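# Close the cushion cover's zipper completely

## Task

Pull the zipper on the cushion cover until the cover is fully closed along its whole length.

## Robot and tools

Robot: two arms, left_arm and right_arm, each with a parallel gripper. Positions are in metres. In the scene frame the origin sits at table height midway between the nominal arm bases, +z is up, +x points out over the table and left_arm is on the +y side; image left and right do not match these names. Calibrated bases in the scene frame: left_arm at (+0.051, +0.336, +0.035) with quat_wxyz (+1.000, 0, 0, -0.006); right_arm at (-0.038, -0.240, +0.009) with quat_wxyz (+1.000, 0, 0, -0.009). Each base's z axis points up. A hand's pose, and any wrist camera's pose, is given in that arm's own base frame. Fixed cameras and the table use the scene frame. Printed hand positions can be off by a few cm, more when the arm is stretched far.

Row layout: every command row is one flat list of 14 numbers covering both arms, even if only one arm moves. Numbers 1-6 are left_arm joint displacements, number 7 is the left opening, numbers 8-13 are right_arm joint displacements and number 14 is the right opening. Joint order per arm: shoulder, elbow, waist, wrist pitch, wrist yaw, wrist roll. Shoulder, wrist pitch and wrist roll have reversed signs, in commands and in every reading; flip their stated ranges too (e.g. -0.5 to 2.0 becomes -2.0 to 0.5). Each value lies in [-1, 1]. A joint value is an offset, not a pose: it is added to the arm's Joint targets as they stand when the action (or move) begins. 1.0 equals 2.224 rad for shoulder, elbow and waist, and 8.485 rad for the three wrist joints. Writing the same offset again moves further. Opening is absolute: +1 fully open, -1 shut. To leave a gripper alone, resend its current command; 0 means half open, not 'no change'. Stated ranges in rad: waist -2.618 to 3.054, shoulder 0.000 to 3.142, elbow 0.000 to 3.142, wrist pitch -1.571 to 1.571, wrist yaw -1.571 to 1.571, wrist roll -2.094 to 2.094. A request more than 0.059 rad beyond a range end is refused for both arms; true ends can differ by up to 0.059 rad. 'joint sent to its limit' means a joint was clipped at its end.

execute_actions: actions is a list of actions; each action is up to 15 rows, one per control step of 1/30 s, and a short action repeats its final row to fill 15 steps. cameras picks image sources (omit or ["all"] for all, [] for none). An empty actions list just reports state.

move: target is one 14-number row or a list of up to 15 rows; every row counts from the same starting Joint targets, not from the previous row. All joints travel together, so grippers follow curves, with no collision avoidance. speed (rad/s, 0.01 to 12.57, default 0.5) caps the fastest joint; one value or one per target. blend (rad) rounds corners in a list. opening_speed (0.2 or more per second on the -1..+1 scale) ramps the grippers; use a slow value when closing on soft items. blocking=false returns after about 0.5 s while the motion continues. The result adds a 'move:' line: done, off_target (resting more than 0.035 rad from target), moving, held or fault, plus limits=held if steps were withheld. done does not mean contact or no contact. Faster motions and targets set deeper past a contact strike and press harder.

wait: seconds 0 to 10; the arms hold their last command and a running move continues. stop: brakes a running move; it needs some distance. zoom_image: camera (cam_head_left, cam_head_right, cam_high, cam_low, cam_left_wrist, cam_right_wrist) and region [x0, y0, x1, y1] in pixels from the top-left, at most 504 by 504, on that camera's latest image. finished_scene: scene is the current scene's number; call it only once the zipper is fully closed and stays closed without the robot, since this cannot be undone.

Image sizes: the four fixed cameras 896x504, the wrist cameras 672x504 (fisheye).

Reading results: Joint positions and Joint velocities list, per arm, the six joints in the order above (rad, rad/s), then the finger pad gap (m; 0.094 fully open). Joint targets are what the next offsets count from. 'within noise' means the arm is still. grip_measured is the finger opening on the command scale; it keeps following the command after contact, so it does not reveal touch. grip_effort_nm is gripper motor effort (negative closing) and is unreliable as a force. Joint torques include the arm's weight; joints 1-3 wrap around at ±28 N m. 'joint command not followed' means the clearance check altered targets. Tool commands shows current commands.

Cautions: per step a joint target cannot lead its measured angle by more than 0.339 rad (big joints) or 2.2 rad (wrists), and targets moving a gripper over 200 mm are scaled back, so big moves span several actions. To stop a push, command targets back past the current positions. Do not let the arms hit or squeeze each other, including one gripper closing on the other's fingers. Do not slam, drop or release moving parts, and do not let anything leave the table. Avoid long stretched holds or pushing toward unreachable poses: motor heat gives MOTOR HOT near 75 °C and at 90 °C folds that arm for the rest of the scene. Loose objects may be nudged briefly by outside pushes.

Each tool is called after "Emit:" as name(argument=value, ...), one argument or row to a line, values as JSON.

## Session

Emit:
execute_actions(
  actions=[],
)

Scene clock: 0.00 s.
left_arm: end_effector_position=(+0.2945, -0.1541, +0.1841) grip_measured=+1.000 grip_effort_nm=n/a end_effector_quat_wxyz=(+0.352, +0.161, +0.832, -0.398) | right_arm: end_effector_position=(+0.3245, +0.0478, +0.2768) grip_measured=+1.000 grip_effort_nm=n/a end_effector_quat_wxyz=(+0.671, +0.133, +0.729, +0.021)
Joint names: [shoulder, elbow, waist, wrist pitch, wrist yaw, wrist roll]
Joint positions: left_arm=[-1.155 0.703 -0.079 0.249 0.829 0.099 0.094] | right_arm=[-0.845 0.552 0.455 -0.174 0.6 -0.279 0.094]
Joint velocities: within noise
Joint torques (N m): no reading
Motor temperatures (°C): left_arm=[37 37 33 37 33 34 32] | right_arm=[41 39 36 39 34 32 36]
Heat: left arm: 37 °C; right arm: 41 °C.
Joint targets: left_arm=[-1.152 0.706 -0.079 0.260 0.834 0.096] | right_arm=[-0.838 0.559 0.455 -0.167 0.605 -0.278]
Tool commands: left_gripper/opening=+1.0 right_gripper/opening=+1.0

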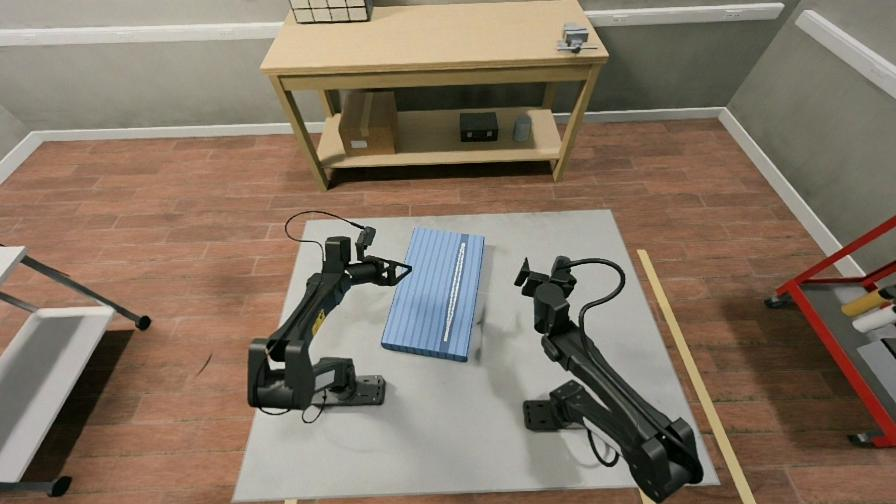

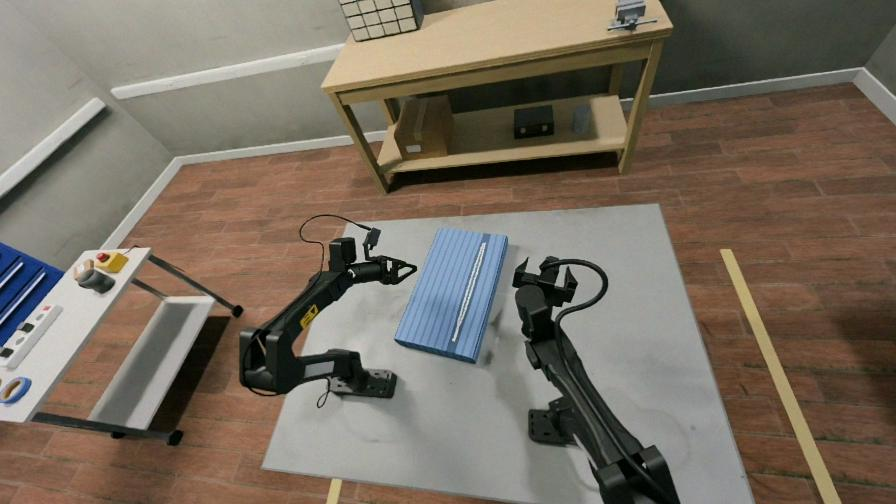

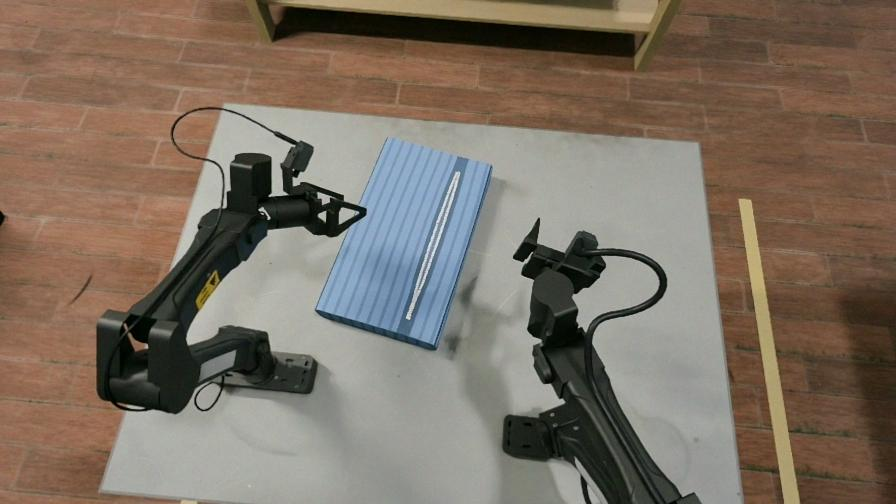

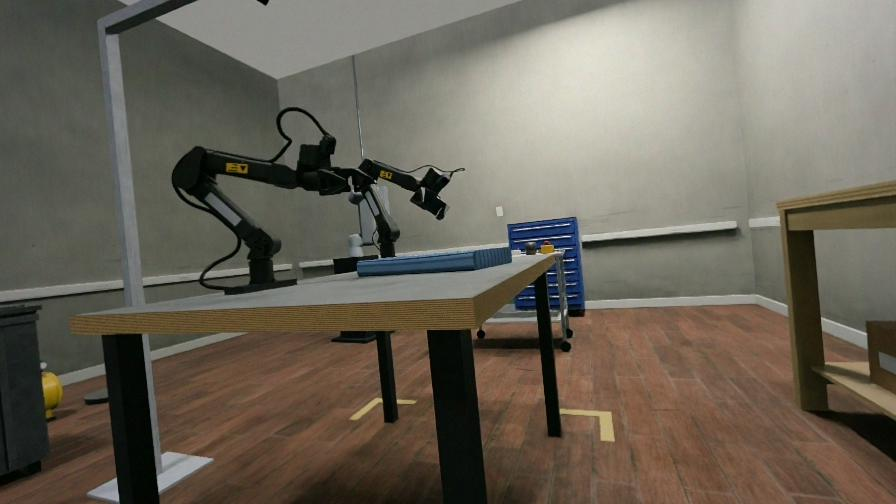

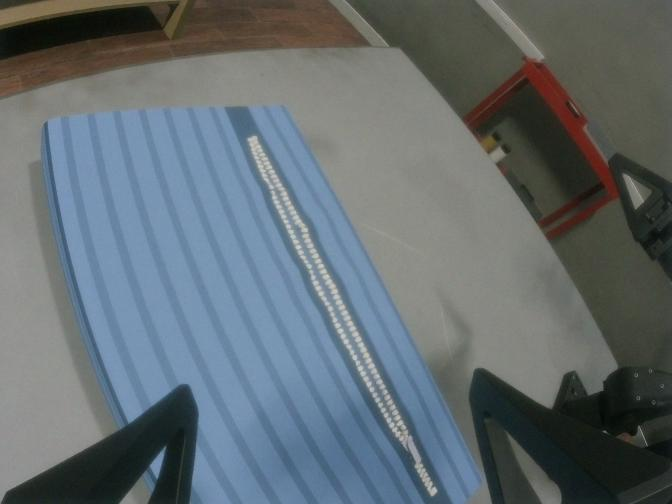

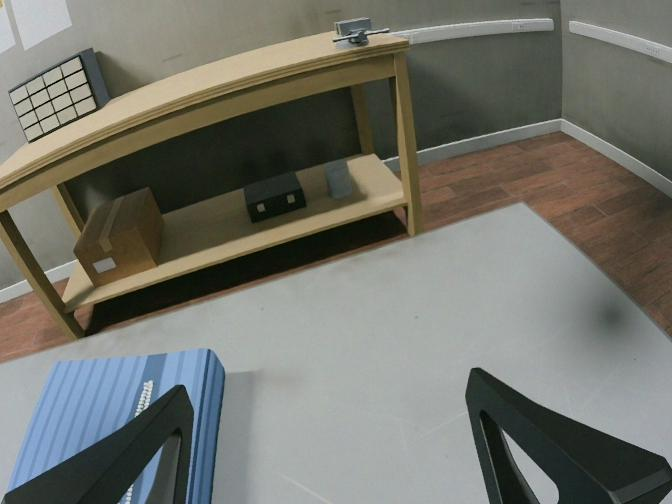

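Emit:
zoom_image(
  camera="cam_left_wrist",
  region=[360, 380, 480, 504],
)

Emit:
zoom_image(
  camera="cam_high",
  region=[360, 130, 500, 350],
)

Emit:
zoom_image(
  camera="cam_low",
  region=[330, 220, 550, 300],
)

Scaled by 4.065 from the camera's 672x504 image, which has a finer 960x720 frame.

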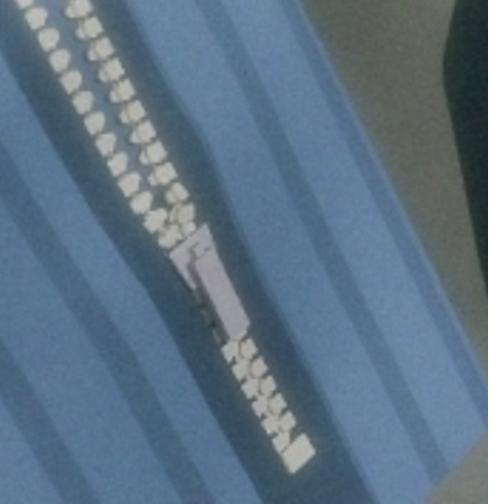

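Scaled by 2.291 from the camera's 896x504 image, which has a finer 1280x720 frame.

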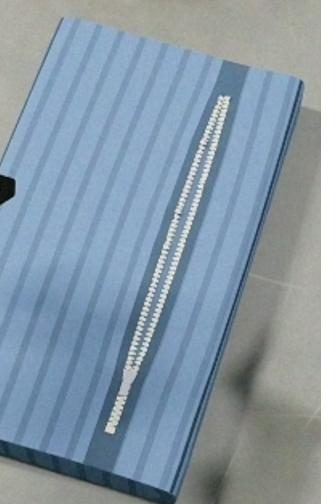

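Scaled by 2.291 from the camera's 896x504 image, which has a finer 1280x720 frame.

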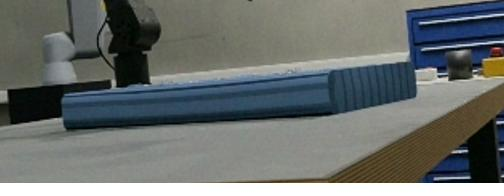

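Emit:
move(
  target=[-0.193,0.157,-0.480,0.0528,-0.1465,0.0887,1,0,0,0,0,0,0,1],
  speed=0.8,
)

Emit:
zoom_image(
  camera="cam_left_wrist",
  region=[170, 250, 500, 504],
)

Scene clock: 3.67 s.
left_arm: end_effector_position=(+0.2036, -0.2830, +0.0915) grip_measured=+1.000 grip_effort_nm=0.012 end_effector_quat_wxyz=(+0.256, +0.112, +0.959, -0.042) | right_arm: end_effector_position=(+0.3245, +0.0478, +0.2768) grip_measured=+1.000 grip_effort_nm=0.017 end_effector_quat_wxyz=(+0.671, +0.133, +0.729, +0.021)
Joint names: [shoulder, elbow, waist, wrist pitch, wrist yaw, wrist roll]
Joint positions: left_arm=[-1.561 1.035 -1.146 0.687 -0.391 0.843 0.094] | right_arm=[-0.845 0.552 0.455 -0.174 0.6 -0.279 0.094]
Joint velocities: within noise
Joint torques (N m): left_arm=[4.56 7.72 -0.06 -0.66 -0.41 0.06] | right_arm=[1.98 8.21 -0.01 -1.89 0.06 0.05]
Motor temperatures (°C): left_arm=[37 38 33 37 33 34 32] | right_arm=[41 40 36 40 34 32 35]
Heat: left arm: 38 °C; right arm: 41 °C.
Joint targets: left_arm=[-1.581 1.055 -1.147 0.708 -0.409 0.848] | right_arm=[-0.838 0.559 0.455 -0.167 0.605 -0.278]
move: done

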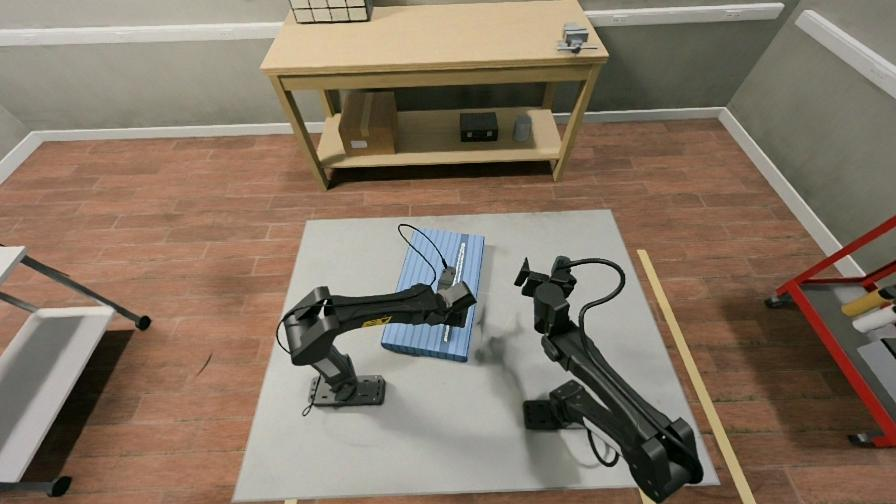

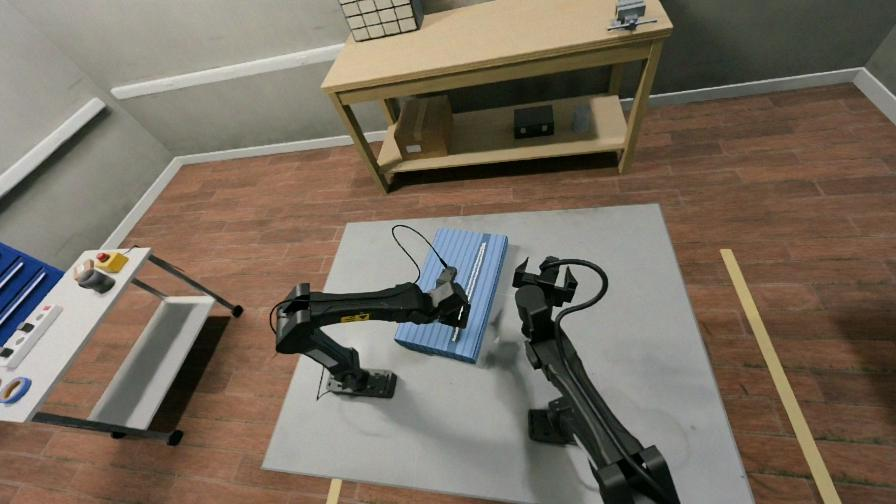

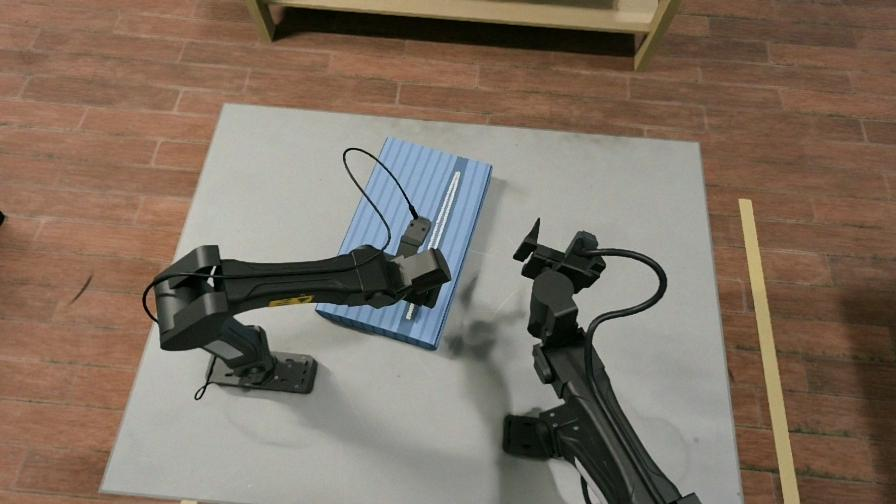

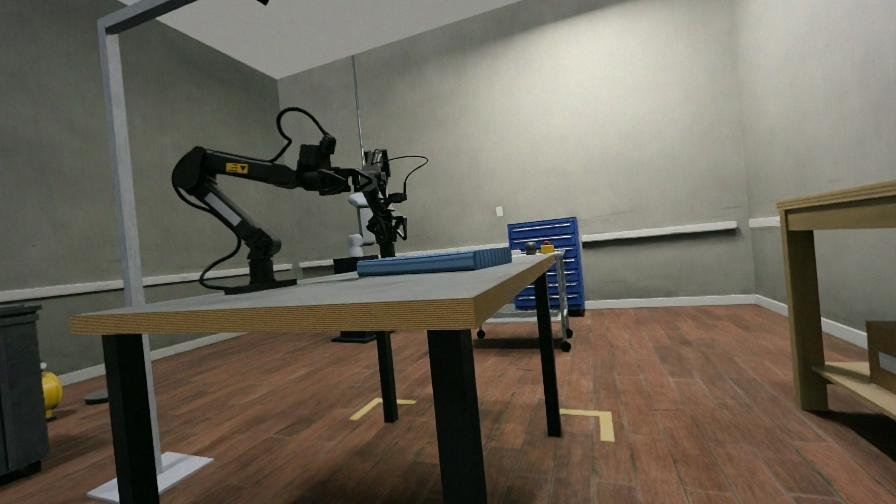

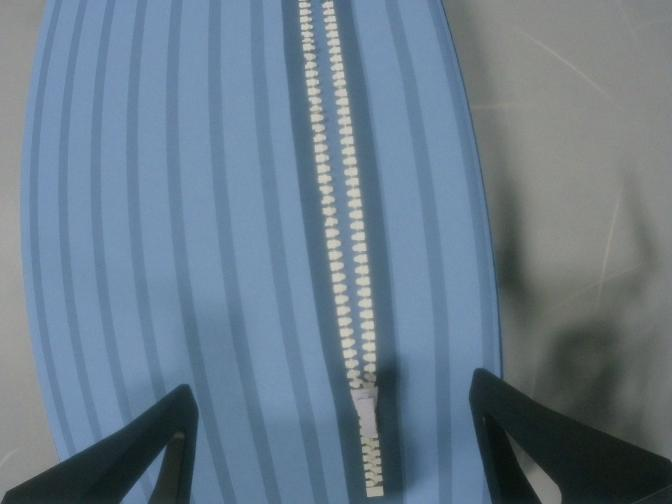

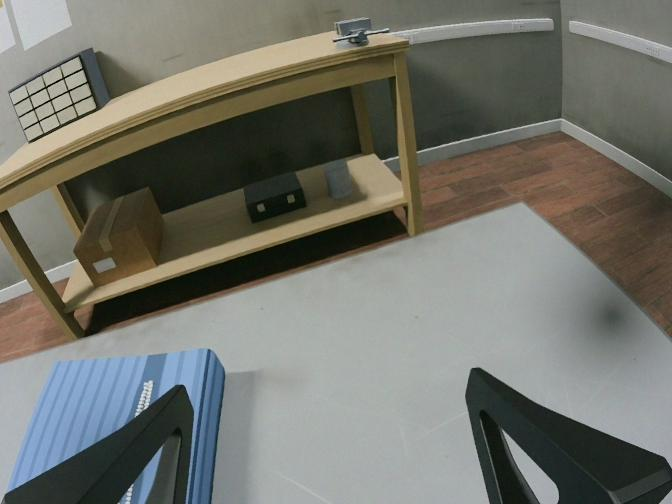

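Scaled by 1.527 from the camera's 672x504 image, which has a finer 960x720 frame.

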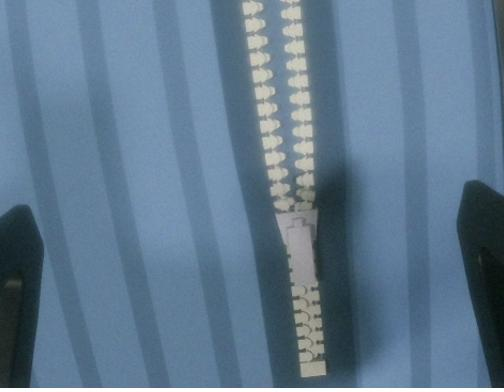

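Emit:
move(
  target=[-0.0238,-0.0355,-0.0459,-0.0094,-0.0043,0.0149,0.0,0,0,0,0,0,0,1],
  cameras=["cam_left_wrist","cam_low"],
)

Emit:
zoom_image(
  camera="cam_low",
  region=[330, 180, 550, 300],
)

Scene clock: 5.27 s.
left_arm: end_effector_position=(+0.1781, -0.2942, +0.0654) grip_measured=+0.003 grip_effort_nm=-0.120 end_effector_quat_wxyz=(+0.254, +0.101, +0.961, -0.041) | right_arm: end_effector_position=(+0.3245, +0.0478, +0.2768) grip_measured=+1.000 grip_effort_nm=0.012 end_effector_quat_wxyz=(+0.671, +0.133, +0.729, +0.021)
Joint names: [shoulder, elbow, waist, wrist pitch, wrist yaw, wrist roll]
Joint positions: left_arm=[-1.615 0.987 -1.246 0.635 -0.427 0.969 0.047] | right_arm=[-0.845 0.552 0.455 -0.174 0.6 -0.279 0.094]
Joint velocities: within noise
Joint torques (N m): left_arm=[4.93 5 -0.25 -0.84 -0.46 0.06] | right_arm=[1.99 8.32 -0.09 -1.89 0.05 0.01]
Motor temperatures (°C): left_arm=[37 38 33 37 33 34 32] | right_arm=[41 41 36 40 34 32 35]
Heat: left arm: 38 °C; right arm: 41 °C.
Joint targets: left_arm=[-1.634 0.976 -1.248 0.628 -0.445 0.975] | right_arm=[-0.838 0.559 0.455 -0.167 0.605 -0.278]
move: done
Images, in order (width x height): cam_low 896x504, cam_left_wrist 672x504.

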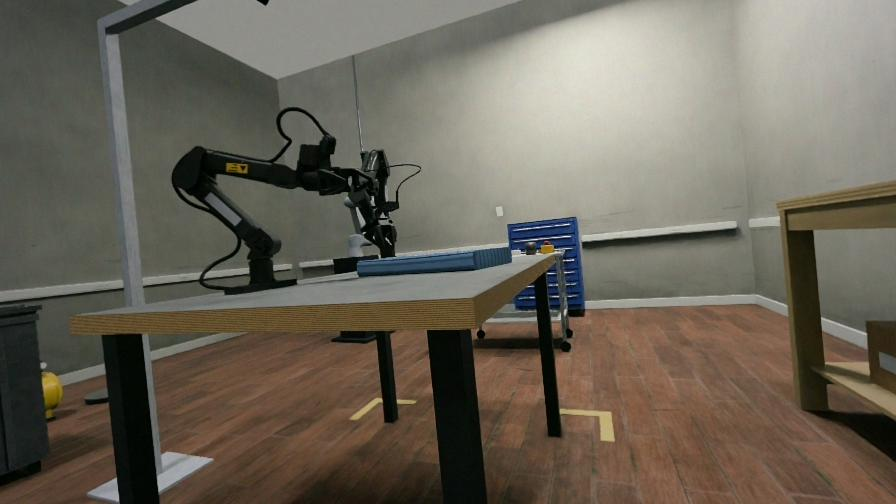

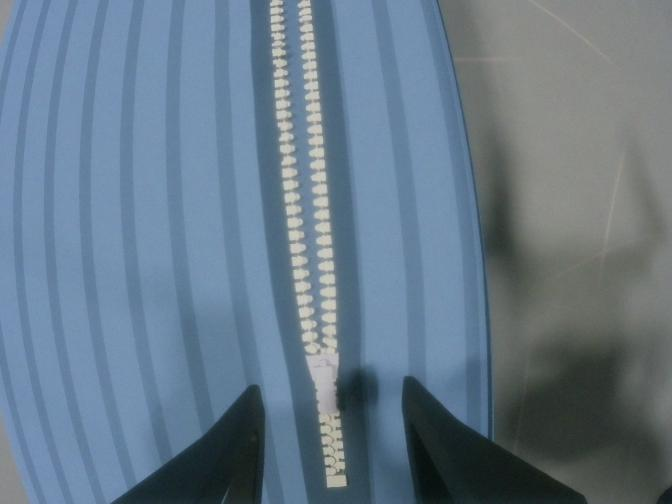

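Scaled by 2.291 from the camera's 896x504 image, which has a finer 1280x720 frame.

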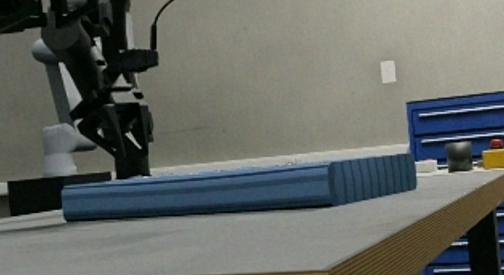

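Emit:
move(
  target=[-0.0079,-0.0111,0,-0.005,0,0,-0.4,0,0,0,0,0,0,1],
  cameras=["cam_left_wrist","cam_low"],
)

Emit:
zoom_image(
  camera="cam_left_wrist",
  region=[220, 310, 440, 504],
)

Emit:
zoom_image(
  camera="cam_low",
  region=[350, 220, 430, 280],
)

Scene clock: 6.63 s.
left_arm: end_effector_position=(+0.1786, -0.2953, +0.0570) grip_measured=-0.397 grip_effort_nm=-0.120 end_effector_quat_wxyz=(+0.256, +0.100, +0.961, -0.043) | right_arm: end_effector_position=(+0.3245, +0.0478, +0.2768) grip_measured=+1.000 grip_effort_nm=0.017 end_effector_quat_wxyz=(+0.671, +0.133, +0.729, +0.021)
Joint names: [shoulder, elbow, waist, wrist pitch, wrist yaw, wrist roll]
Joint positions: left_arm=[-1.63 0.965 -1.246 0.592 -0.428 0.97 0.028] | right_arm=[-0.845 0.552 0.455 -0.174 0.6 -0.279 0.094]
Joint velocities: within noise
Joint torques (N m): left_arm=[4.79 4.75 -0.27 -0.84 -0.45 0.06] | right_arm=[2.13 8.21 -0.05 -1.87 0 0.02]
Motor temperatures (°C): left_arm=[37 39 33 37 33 34 32] | right_arm=[41 41 36 40 34 32 35]
Heat: left arm: 39 °C; right arm: 41 °C.
Joint targets: left_arm=[-1.652 0.951 -1.248 0.586 -0.445 0.975] | right_arm=[-0.838 0.559 0.455 -0.167 0.605 -0.278]
move: done
Images, in order (width x height): cam_low 896x504, cam_left_wrist 672x504.

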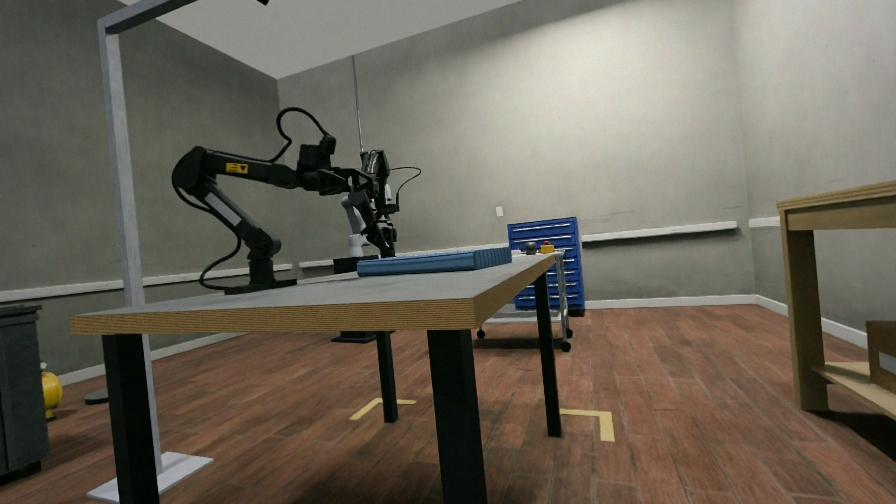

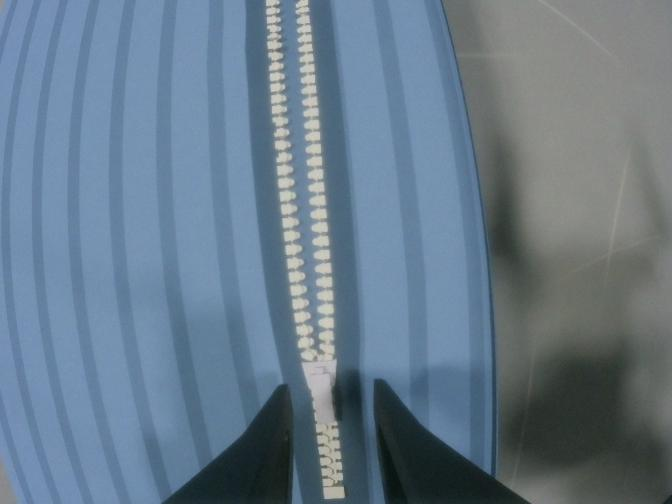

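Scaled by 2.291 from the camera's 672x504 image, which has a finer 960x720 frame.

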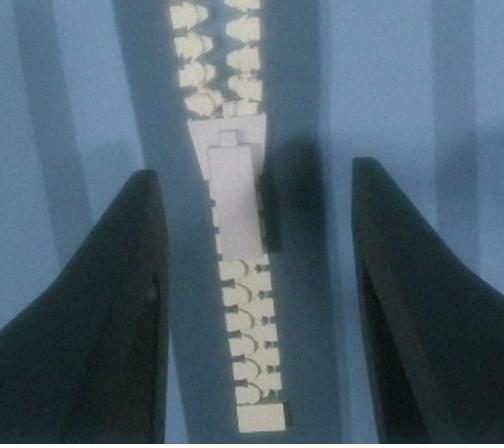

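Scaled by 6.300 from the camera's 896x504 image, which has a finer 1280x720 frame.

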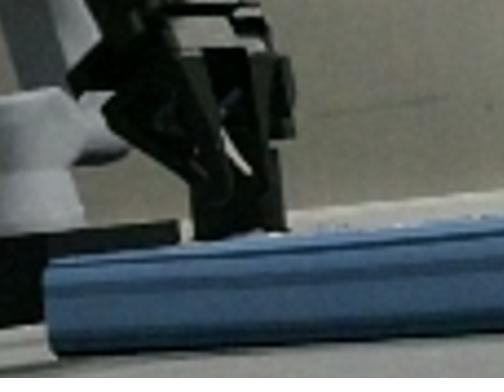

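Emit:
move(
  target=[-0.0063,-0.0089,0,-0.004,-0.0026,0,-0.4,0,0,0,0,0,0,1],
  cameras=["cam_left_wrist","cam_low"],
)

Emit:
zoom_image(
  camera="cam_left_wrist",
  region=[220, 310, 440, 504],
)

Emit:
zoom_image(
  camera="cam_low",
  region=[350, 220, 430, 280],
)

Scene clock: 7.77 s.
left_arm: end_effector_position=(+0.1817, -0.2938, +0.0506) grip_measured=-0.397 grip_effort_nm=-0.120 end_effector_quat_wxyz=(+0.265, +0.098, +0.959, -0.038) | right_arm: end_effector_position=(+0.3245, +0.0478, +0.2768) grip_measured=+1.000 grip_effort_nm=0.022 end_effector_quat_wxyz=(+0.671, +0.133, +0.729, +0.021)
Joint names: [shoulder, elbow, waist, wrist pitch, wrist yaw, wrist roll]
Joint positions: left_arm=[-1.644 0.945 -1.246 0.558 -0.449 0.97 0.028] | right_arm=[-0.845 0.552 0.455 -0.174 0.6 -0.279 0.094]
Joint velocities: within noise
Joint torques (N m): left_arm=[4.79 4.66 -0.25 -0.85 -0.47 0.06] | right_arm=[1.96 8.28 -0.01 -1.92 0.04 0.01]
Motor temperatures (°C): left_arm=[37 39 33 37 33 34 32] | right_arm=[41 41 36 40 34 32 35]
Heat: left arm: 39 °C; right arm: 41 °C.
Joint targets: left_arm=[-1.666 0.931 -1.248 0.552 -0.467 0.975] | right_arm=[-0.838 0.559 0.455 -0.167 0.605 -0.278]
move: done
Images, in order (width x height): cam_low 896x504, cam_left_wrist 672x504.

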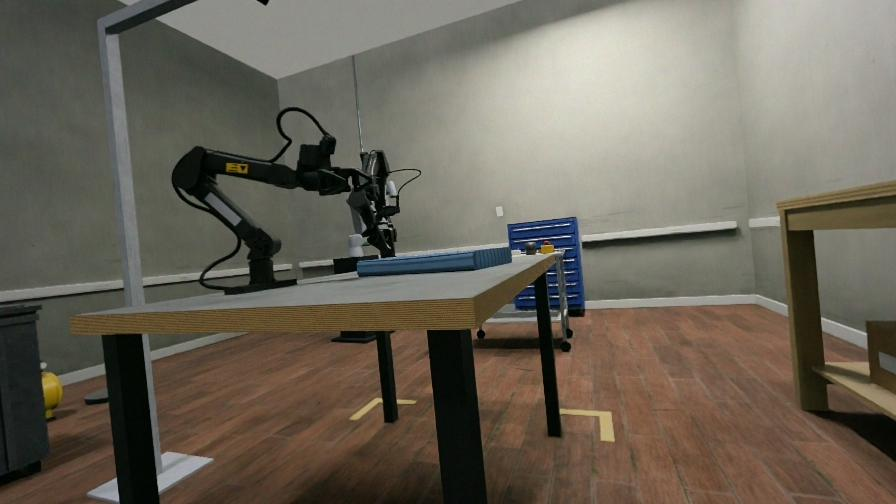

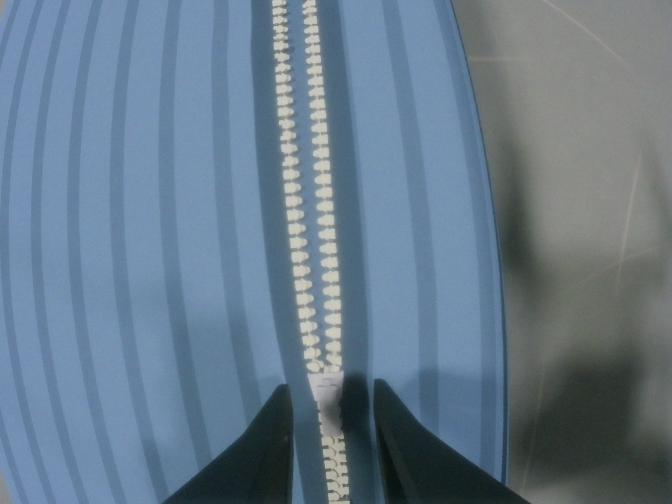

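Scaled by 2.291 from the camera's 672x504 image, which has a finer 960x720 frame.

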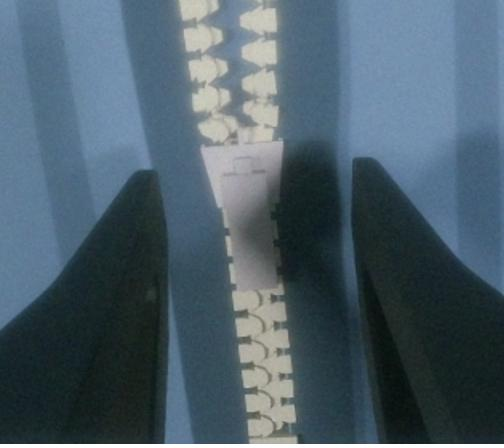

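Scaled by 6.300 from the camera's 896x504 image, which has a finer 1280x720 frame.

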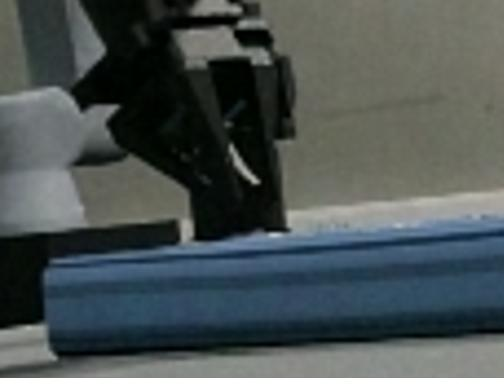

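Emit:
move(
  target=[-0.0067,-0.0095,-0.0045,-0.0042,-0.0008,0.0008,-0.5,0,0,0,0,0,0,1],
  cameras=["cam_left_wrist"],
)

Emit:
zoom_image(
  camera="cam_left_wrist",
  region=[220, 310, 440, 504],
)

Scene clock: 8.80 s.
left_arm: end_effector_position=(+0.1808, -0.2941, +0.0428) grip_measured=-0.497 grip_effort_nm=-0.120 end_effector_quat_wxyz=(+0.267, +0.097, +0.958, -0.038) | right_arm: end_effector_position=(+0.3245, +0.0478, +0.2768) grip_measured=+1.000 grip_effort_nm=0.012 end_effector_quat_wxyz=(+0.671, +0.133, +0.729, +0.021)
Joint names: [shoulder, elbow, waist, wrist pitch, wrist yaw, wrist roll]
Joint positions: left_arm=[-1.658 0.924 -1.252 0.522 -0.456 0.976 0.024] | right_arm=[-0.845 0.552 0.455 -0.174 0.6 -0.279 0.094]
Joint velocities: within noise
Joint torques (N m): left_arm=[4.83 4.57 -0.59 -0.85 -0.47 0.05] | right_arm=[2.11 8.31 0.02 -1.9 0.05 -0.02]
Motor temperatures (°C): left_arm=[37 39 33 37 33 34 32] | right_arm=[41 41 36 41 34 32 35]
Heat: left arm: 39 °C; right arm: 41 °C.
Joint targets: left_arm=[-1.680 0.910 -1.258 0.516 -0.474 0.981] | right_arm=[-0.838 0.559 0.455 -0.167 0.605 -0.278]
move: done
Images, in order (width x height): cam_left_wrist 672x504.

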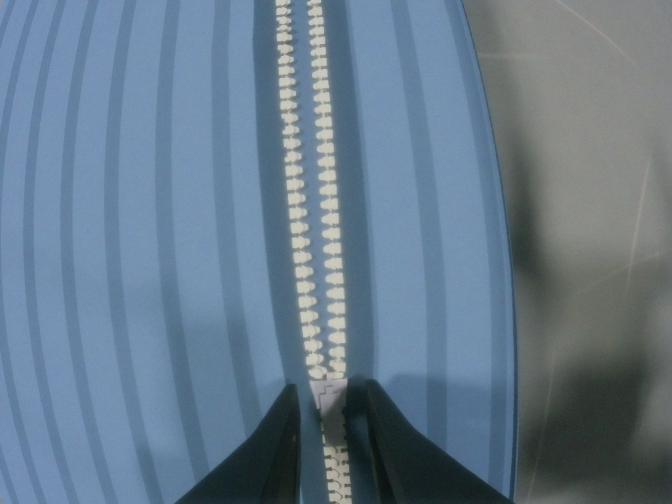

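Scaled by 2.291 from the camera's 672x504 image, which has a finer 960x720 frame.

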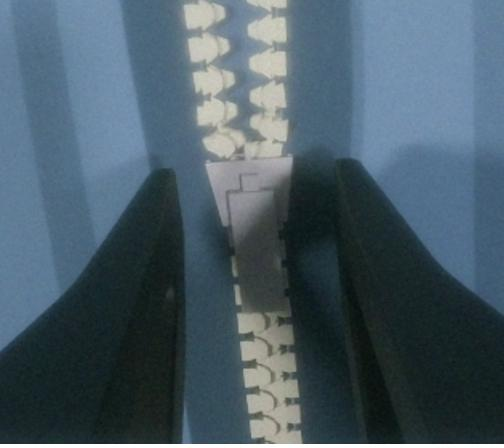

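Emit:
move(
  target=[-0.0058,-0.0083,-0.0067,-0.0037,-0.0018,0.0010,-0.5,0,0,0,0,0,0,1],
  cameras=["cam_left_wrist"],
)

Emit:
zoom_image(
  camera="cam_left_wrist",
  region=[220, 310, 440, 504],
)

Scene clock: 9.83 s.
left_arm: end_effector_position=(+0.1785, -0.2955, +0.0370) grip_measured=-0.497 grip_effort_nm=-0.120 end_effector_quat_wxyz=(+0.273, +0.099, +0.956, -0.038) | right_arm: end_effector_position=(+0.3245, +0.0478, +0.2768) grip_measured=+1.000 grip_effort_nm=0.017 end_effector_quat_wxyz=(+0.671, +0.133, +0.729, +0.021)
Joint names: [shoulder, elbow, waist, wrist pitch, wrist yaw, wrist roll]
Joint positions: left_arm=[-1.671 0.906 -1.267 0.491 -0.471 0.984 0.024] | right_arm=[-0.845 0.552 0.455 -0.174 0.6 -0.279 0.094]
Joint velocities: within noise
Joint torques (N m): left_arm=[4.82 4.48 -0.61 -0.83 -0.46 0.06] | right_arm=[2.1 8.38 0.05 -1.92 0.06 0.02]
Motor temperatures (°C): left_arm=[37 39 33 37 33 34 32] | right_arm=[41 41 36 41 34 32 35]
Heat: left arm: 39 °C; right arm: 41 °C.
Joint targets: left_arm=[-1.694 0.892 -1.273 0.485 -0.489 0.990] | right_arm=[-0.838 0.559 0.455 -0.167 0.605 -0.278]
move: done
Images, in order (width x height): cam_left_wrist 672x504.

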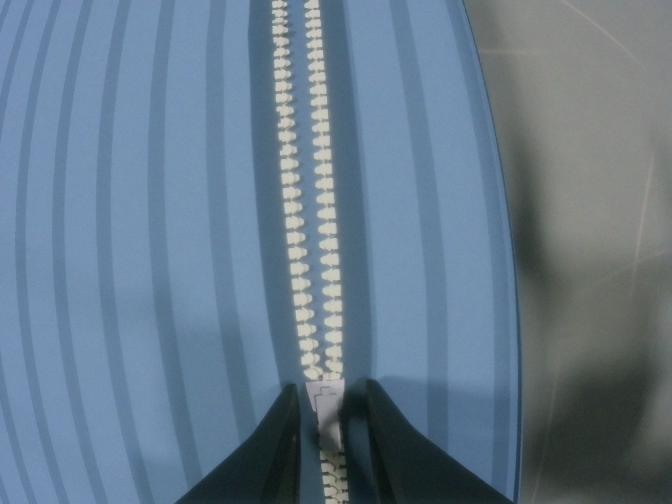

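Scaled by 2.291 from the camera's 672x504 image, which has a finer 960x720 frame.

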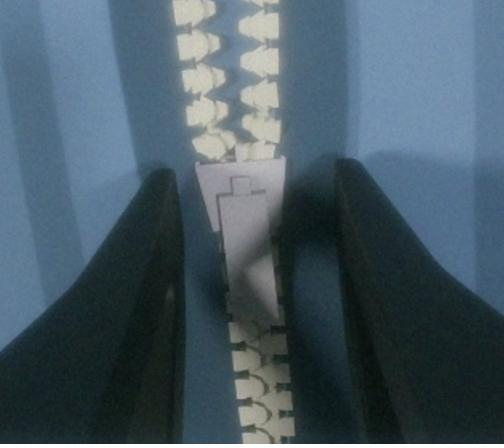

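Emit:
move(
  target=[-0.003,-0.0042,-0.0045,-0.0019,-0.0022,0.0008,-0.6,0,0,0,0,0,0,1],
  cameras=["cam_left_wrist"],
)

Emit:
zoom_image(
  camera="cam_left_wrist",
  region=[220, 310, 440, 504],
)

Scene clock: 10.73 s.
left_arm: end_effector_position=(+0.1786, -0.2966, +0.0363) grip_measured=-0.597 grip_effort_nm=-0.125 end_effector_quat_wxyz=(+0.283, +0.098, +0.953, -0.038) | right_arm: end_effector_position=(+0.3245, +0.0478, +0.2768) grip_measured=+1.000 grip_effort_nm=0.012 end_effector_quat_wxyz=(+0.671, +0.133, +0.729, +0.021)
Joint names: [shoulder, elbow, waist, wrist pitch, wrist yaw, wrist roll]
Joint positions: left_arm=[-1.676 0.898 -1.277 0.474 -0.491 0.991 0.019] | right_arm=[-0.845 0.552 0.455 -0.174 0.6 -0.279 0.094]
Joint velocities: within noise
Joint torques (N m): left_arm=[4.68 4.29 -0.59 -0.86 -0.49 0.05] | right_arm=[1.92 8.24 -0.01 -1.87 0.06 0.03]
Motor temperatures (°C): left_arm=[37 39 33 37 33 34 32] | right_arm=[41 41 36 41 34 32 35]
Heat: left arm: 39 °C; right arm: 41 °C.
Joint targets: left_arm=[-1.700 0.882 -1.284 0.469 -0.508 0.997] | right_arm=[-0.838 0.559 0.455 -0.167 0.605 -0.278]
move: done
Images, in order (width x height): cam_left_wrist 672x504.

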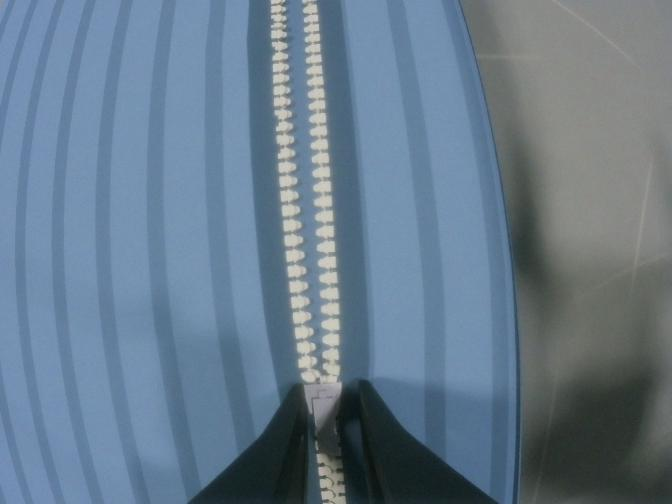

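Scaled by 2.291 from the camera's 672x504 image, which has a finer 960x720 frame.

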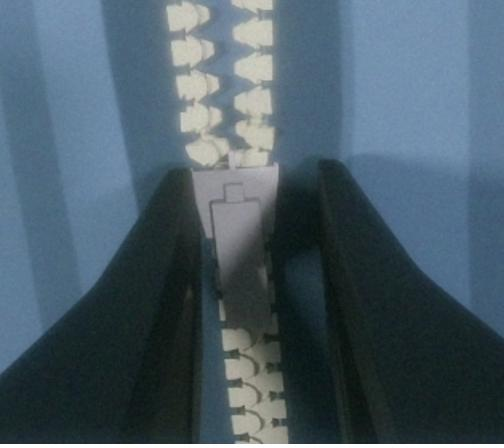

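Emit:
move(
  target=[0,0,0,0,-0.0029,0,-0.7,0,0,0,0,0,0,1],
  cameras=[],
)

Emit:
move(
  target=[0,0,0,0,0,0,-1,0,0,0,0,0,0,1],
  cameras=["cam_left_wrist"],
  opening_speed=0.3,
)

Emit:
zoom_image(
  camera="cam_left_wrist",
  region=[220, 310, 440, 504],
)

Scene clock: 11.67 s.
left_arm: end_effector_position=(+0.1816, -0.2946, +0.0376) grip_measured=-0.697 grip_effort_nm=-0.120 end_effector_quat_wxyz=(+0.292, +0.096, +0.951, -0.033) | right_arm: end_effector_position=(+0.3245, +0.0478, +0.2768) grip_measured=+1.000 grip_effort_nm=0.012 end_effector_quat_wxyz=(+0.671, +0.133, +0.729, +0.021)
Joint names: [shoulder, elbow, waist, wrist pitch, wrist yaw, wrist roll]
Joint positions: left_arm=[-1.676 0.897 -1.277 0.474 -0.514 0.991 0.014] | right_arm=[-0.845 0.552 0.455 -0.174 0.6 -0.279 0.094]
Joint velocities: within noise
Joint torques (N m): left_arm=[4.67 4.4 -0.59 -0.85 -0.51 0.05] | right_arm=[2.1 8.29 0.03 -1.89 0.04 0.01]
Motor temperatures (°C): left_arm=[37 39 33 37 33 34 32] | right_arm=[41 41 36 41 34 32 35]
Heat: left arm: 39 °C; right arm: 41 °C.
Joint targets: left_arm=[-1.700 0.882 -1.284 0.469 -0.533 0.997] | right_arm=[-0.838 0.559 0.455 -0.167 0.605 -0.278]
move: done
No camera images: "cameras" was empty.

Scene clock: 12.93 s.
left_arm: end_effector_position=(+0.1829, -0.2941, +0.0384) grip_measured=-0.905 grip_effort_nm=-0.969 end_effector_quat_wxyz=(+0.296, +0.095, +0.950, -0.031) | right_arm: end_effector_position=(+0.3245, +0.0478, +0.2768) grip_measured=+1.000 grip_effort_nm=0.017 end_effector_quat_wxyz=(+0.671, +0.133, +0.729, +0.021)
Joint names: [shoulder, elbow, waist, wrist pitch, wrist yaw, wrist roll]
Joint positions: left_arm=[-1.676 0.897 -1.277 0.473 -0.522 0.991 0.004] | right_arm=[-0.845 0.552 0.455 -0.174 0.6 -0.279 0.094]
Joint velocities: within noise
Joint torques (N m): left_arm=[4.68 4.4 -0.59 -0.84 -0.42 0.05] | right_arm=[2.07 8.21 -0.05 -1.89 0.07 0.02]
Motor temperatures (°C): left_arm=[37 39 33 37 33 34 32] | right_arm=[41 42 36 41 34 32 35]
Heat: left arm: 39 °C; right arm: 42 °C.
Joint targets: left_arm=[-1.700 0.882 -1.284 0.469 -0.533 0.997] | right_arm=[-0.838 0.559 0.455 -0.167 0.605 -0.278]
move: done
Images, in order (width x height): cam_left_wrist 672x504.

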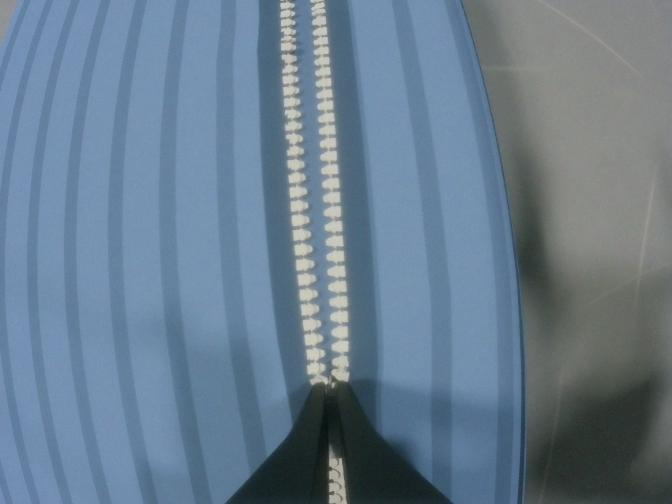

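Scaled by 2.291 from the camera's 672x504 image, which has a finer 960x720 frame.

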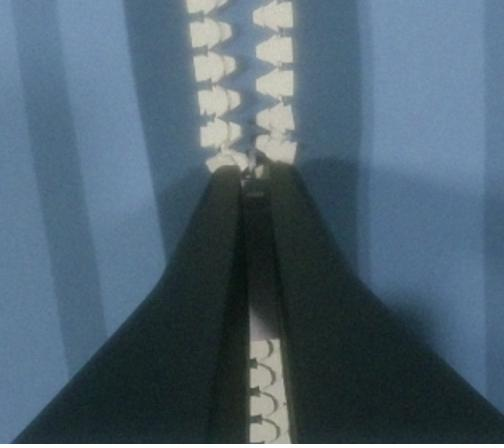

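Emit:
move(
  target=[-0.0436,0.0490,0.0775,-0.00873,0.00726,-0.02151,-1,0,0,0,0,0,0,1],
  speed=0.12,
  cameras=["cam_left_wrist","cam_high"],
)

Emit:
zoom_image(
  camera="cam_left_wrist",
  region=[220, 310, 440, 504],
)

Scene clock: 15.93 s.
left_arm: end_effector_position=(+0.2365, -0.3031, +0.0384) grip_measured=-0.907 grip_effort_nm=-1.013 end_effector_quat_wxyz=(+0.299, +0.098, +0.949, -0.030) | right_arm: end_effector_position=(+0.3245, +0.0478, +0.2768) grip_measured=+1.000 grip_effort_nm=0.007 end_effector_quat_wxyz=(+0.671, +0.133, +0.729, +0.021)
Joint names: [shoulder, elbow, waist, wrist pitch, wrist yaw, wrist roll]
Joint positions: left_arm=[-1.76 0.985 -1.124 0.396 -0.474 0.82 0.004] | right_arm=[-0.845 0.552 0.455 -0.174 0.6 -0.279 0.094]
Joint velocities: within noise
Joint torques (N m): left_arm=[4.56 6.19 1.13 -0.95 -0.25 -0.04] | right_arm=[1.94 8.16 0.08 -1.91 0.06 -0.04]
Motor temperatures (°C): left_arm=[37 39 33 37 33 34 33] | right_arm=[41 42 36 42 34 32 35]
Heat: left arm: 39 °C; right arm: 42 °C.
Joint targets: left_arm=[-1.797 0.991 -1.111 0.395 -0.471 0.814] | right_arm=[-0.838 0.559 0.455 -0.167 0.605 -0.278]
move: off_target (left_arm); left_arm: the shoulder is farthest, 0.037 rad from its target
Images, in order (width x height): cam_high 896x504, cam_left_wrist 672x504.

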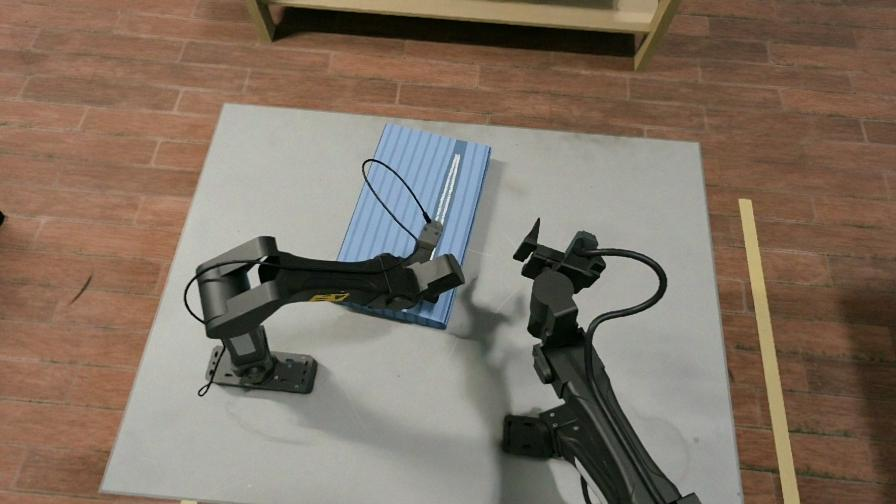

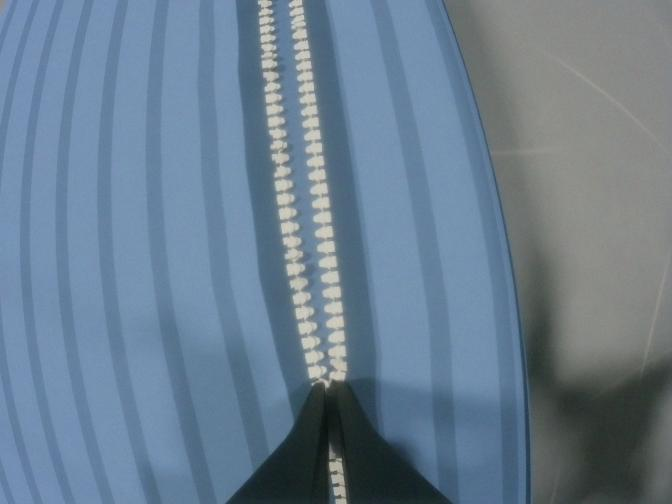

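Scaled by 2.291 from the camera's 672x504 image, which has a finer 960x720 frame.

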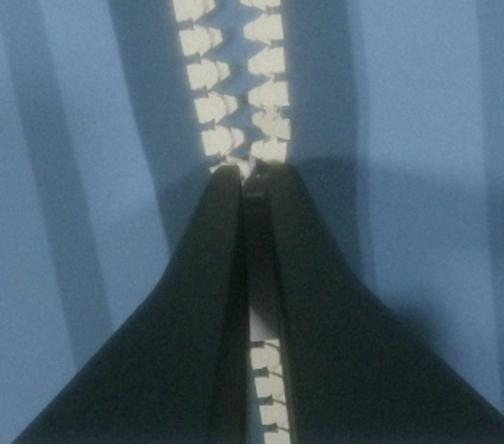

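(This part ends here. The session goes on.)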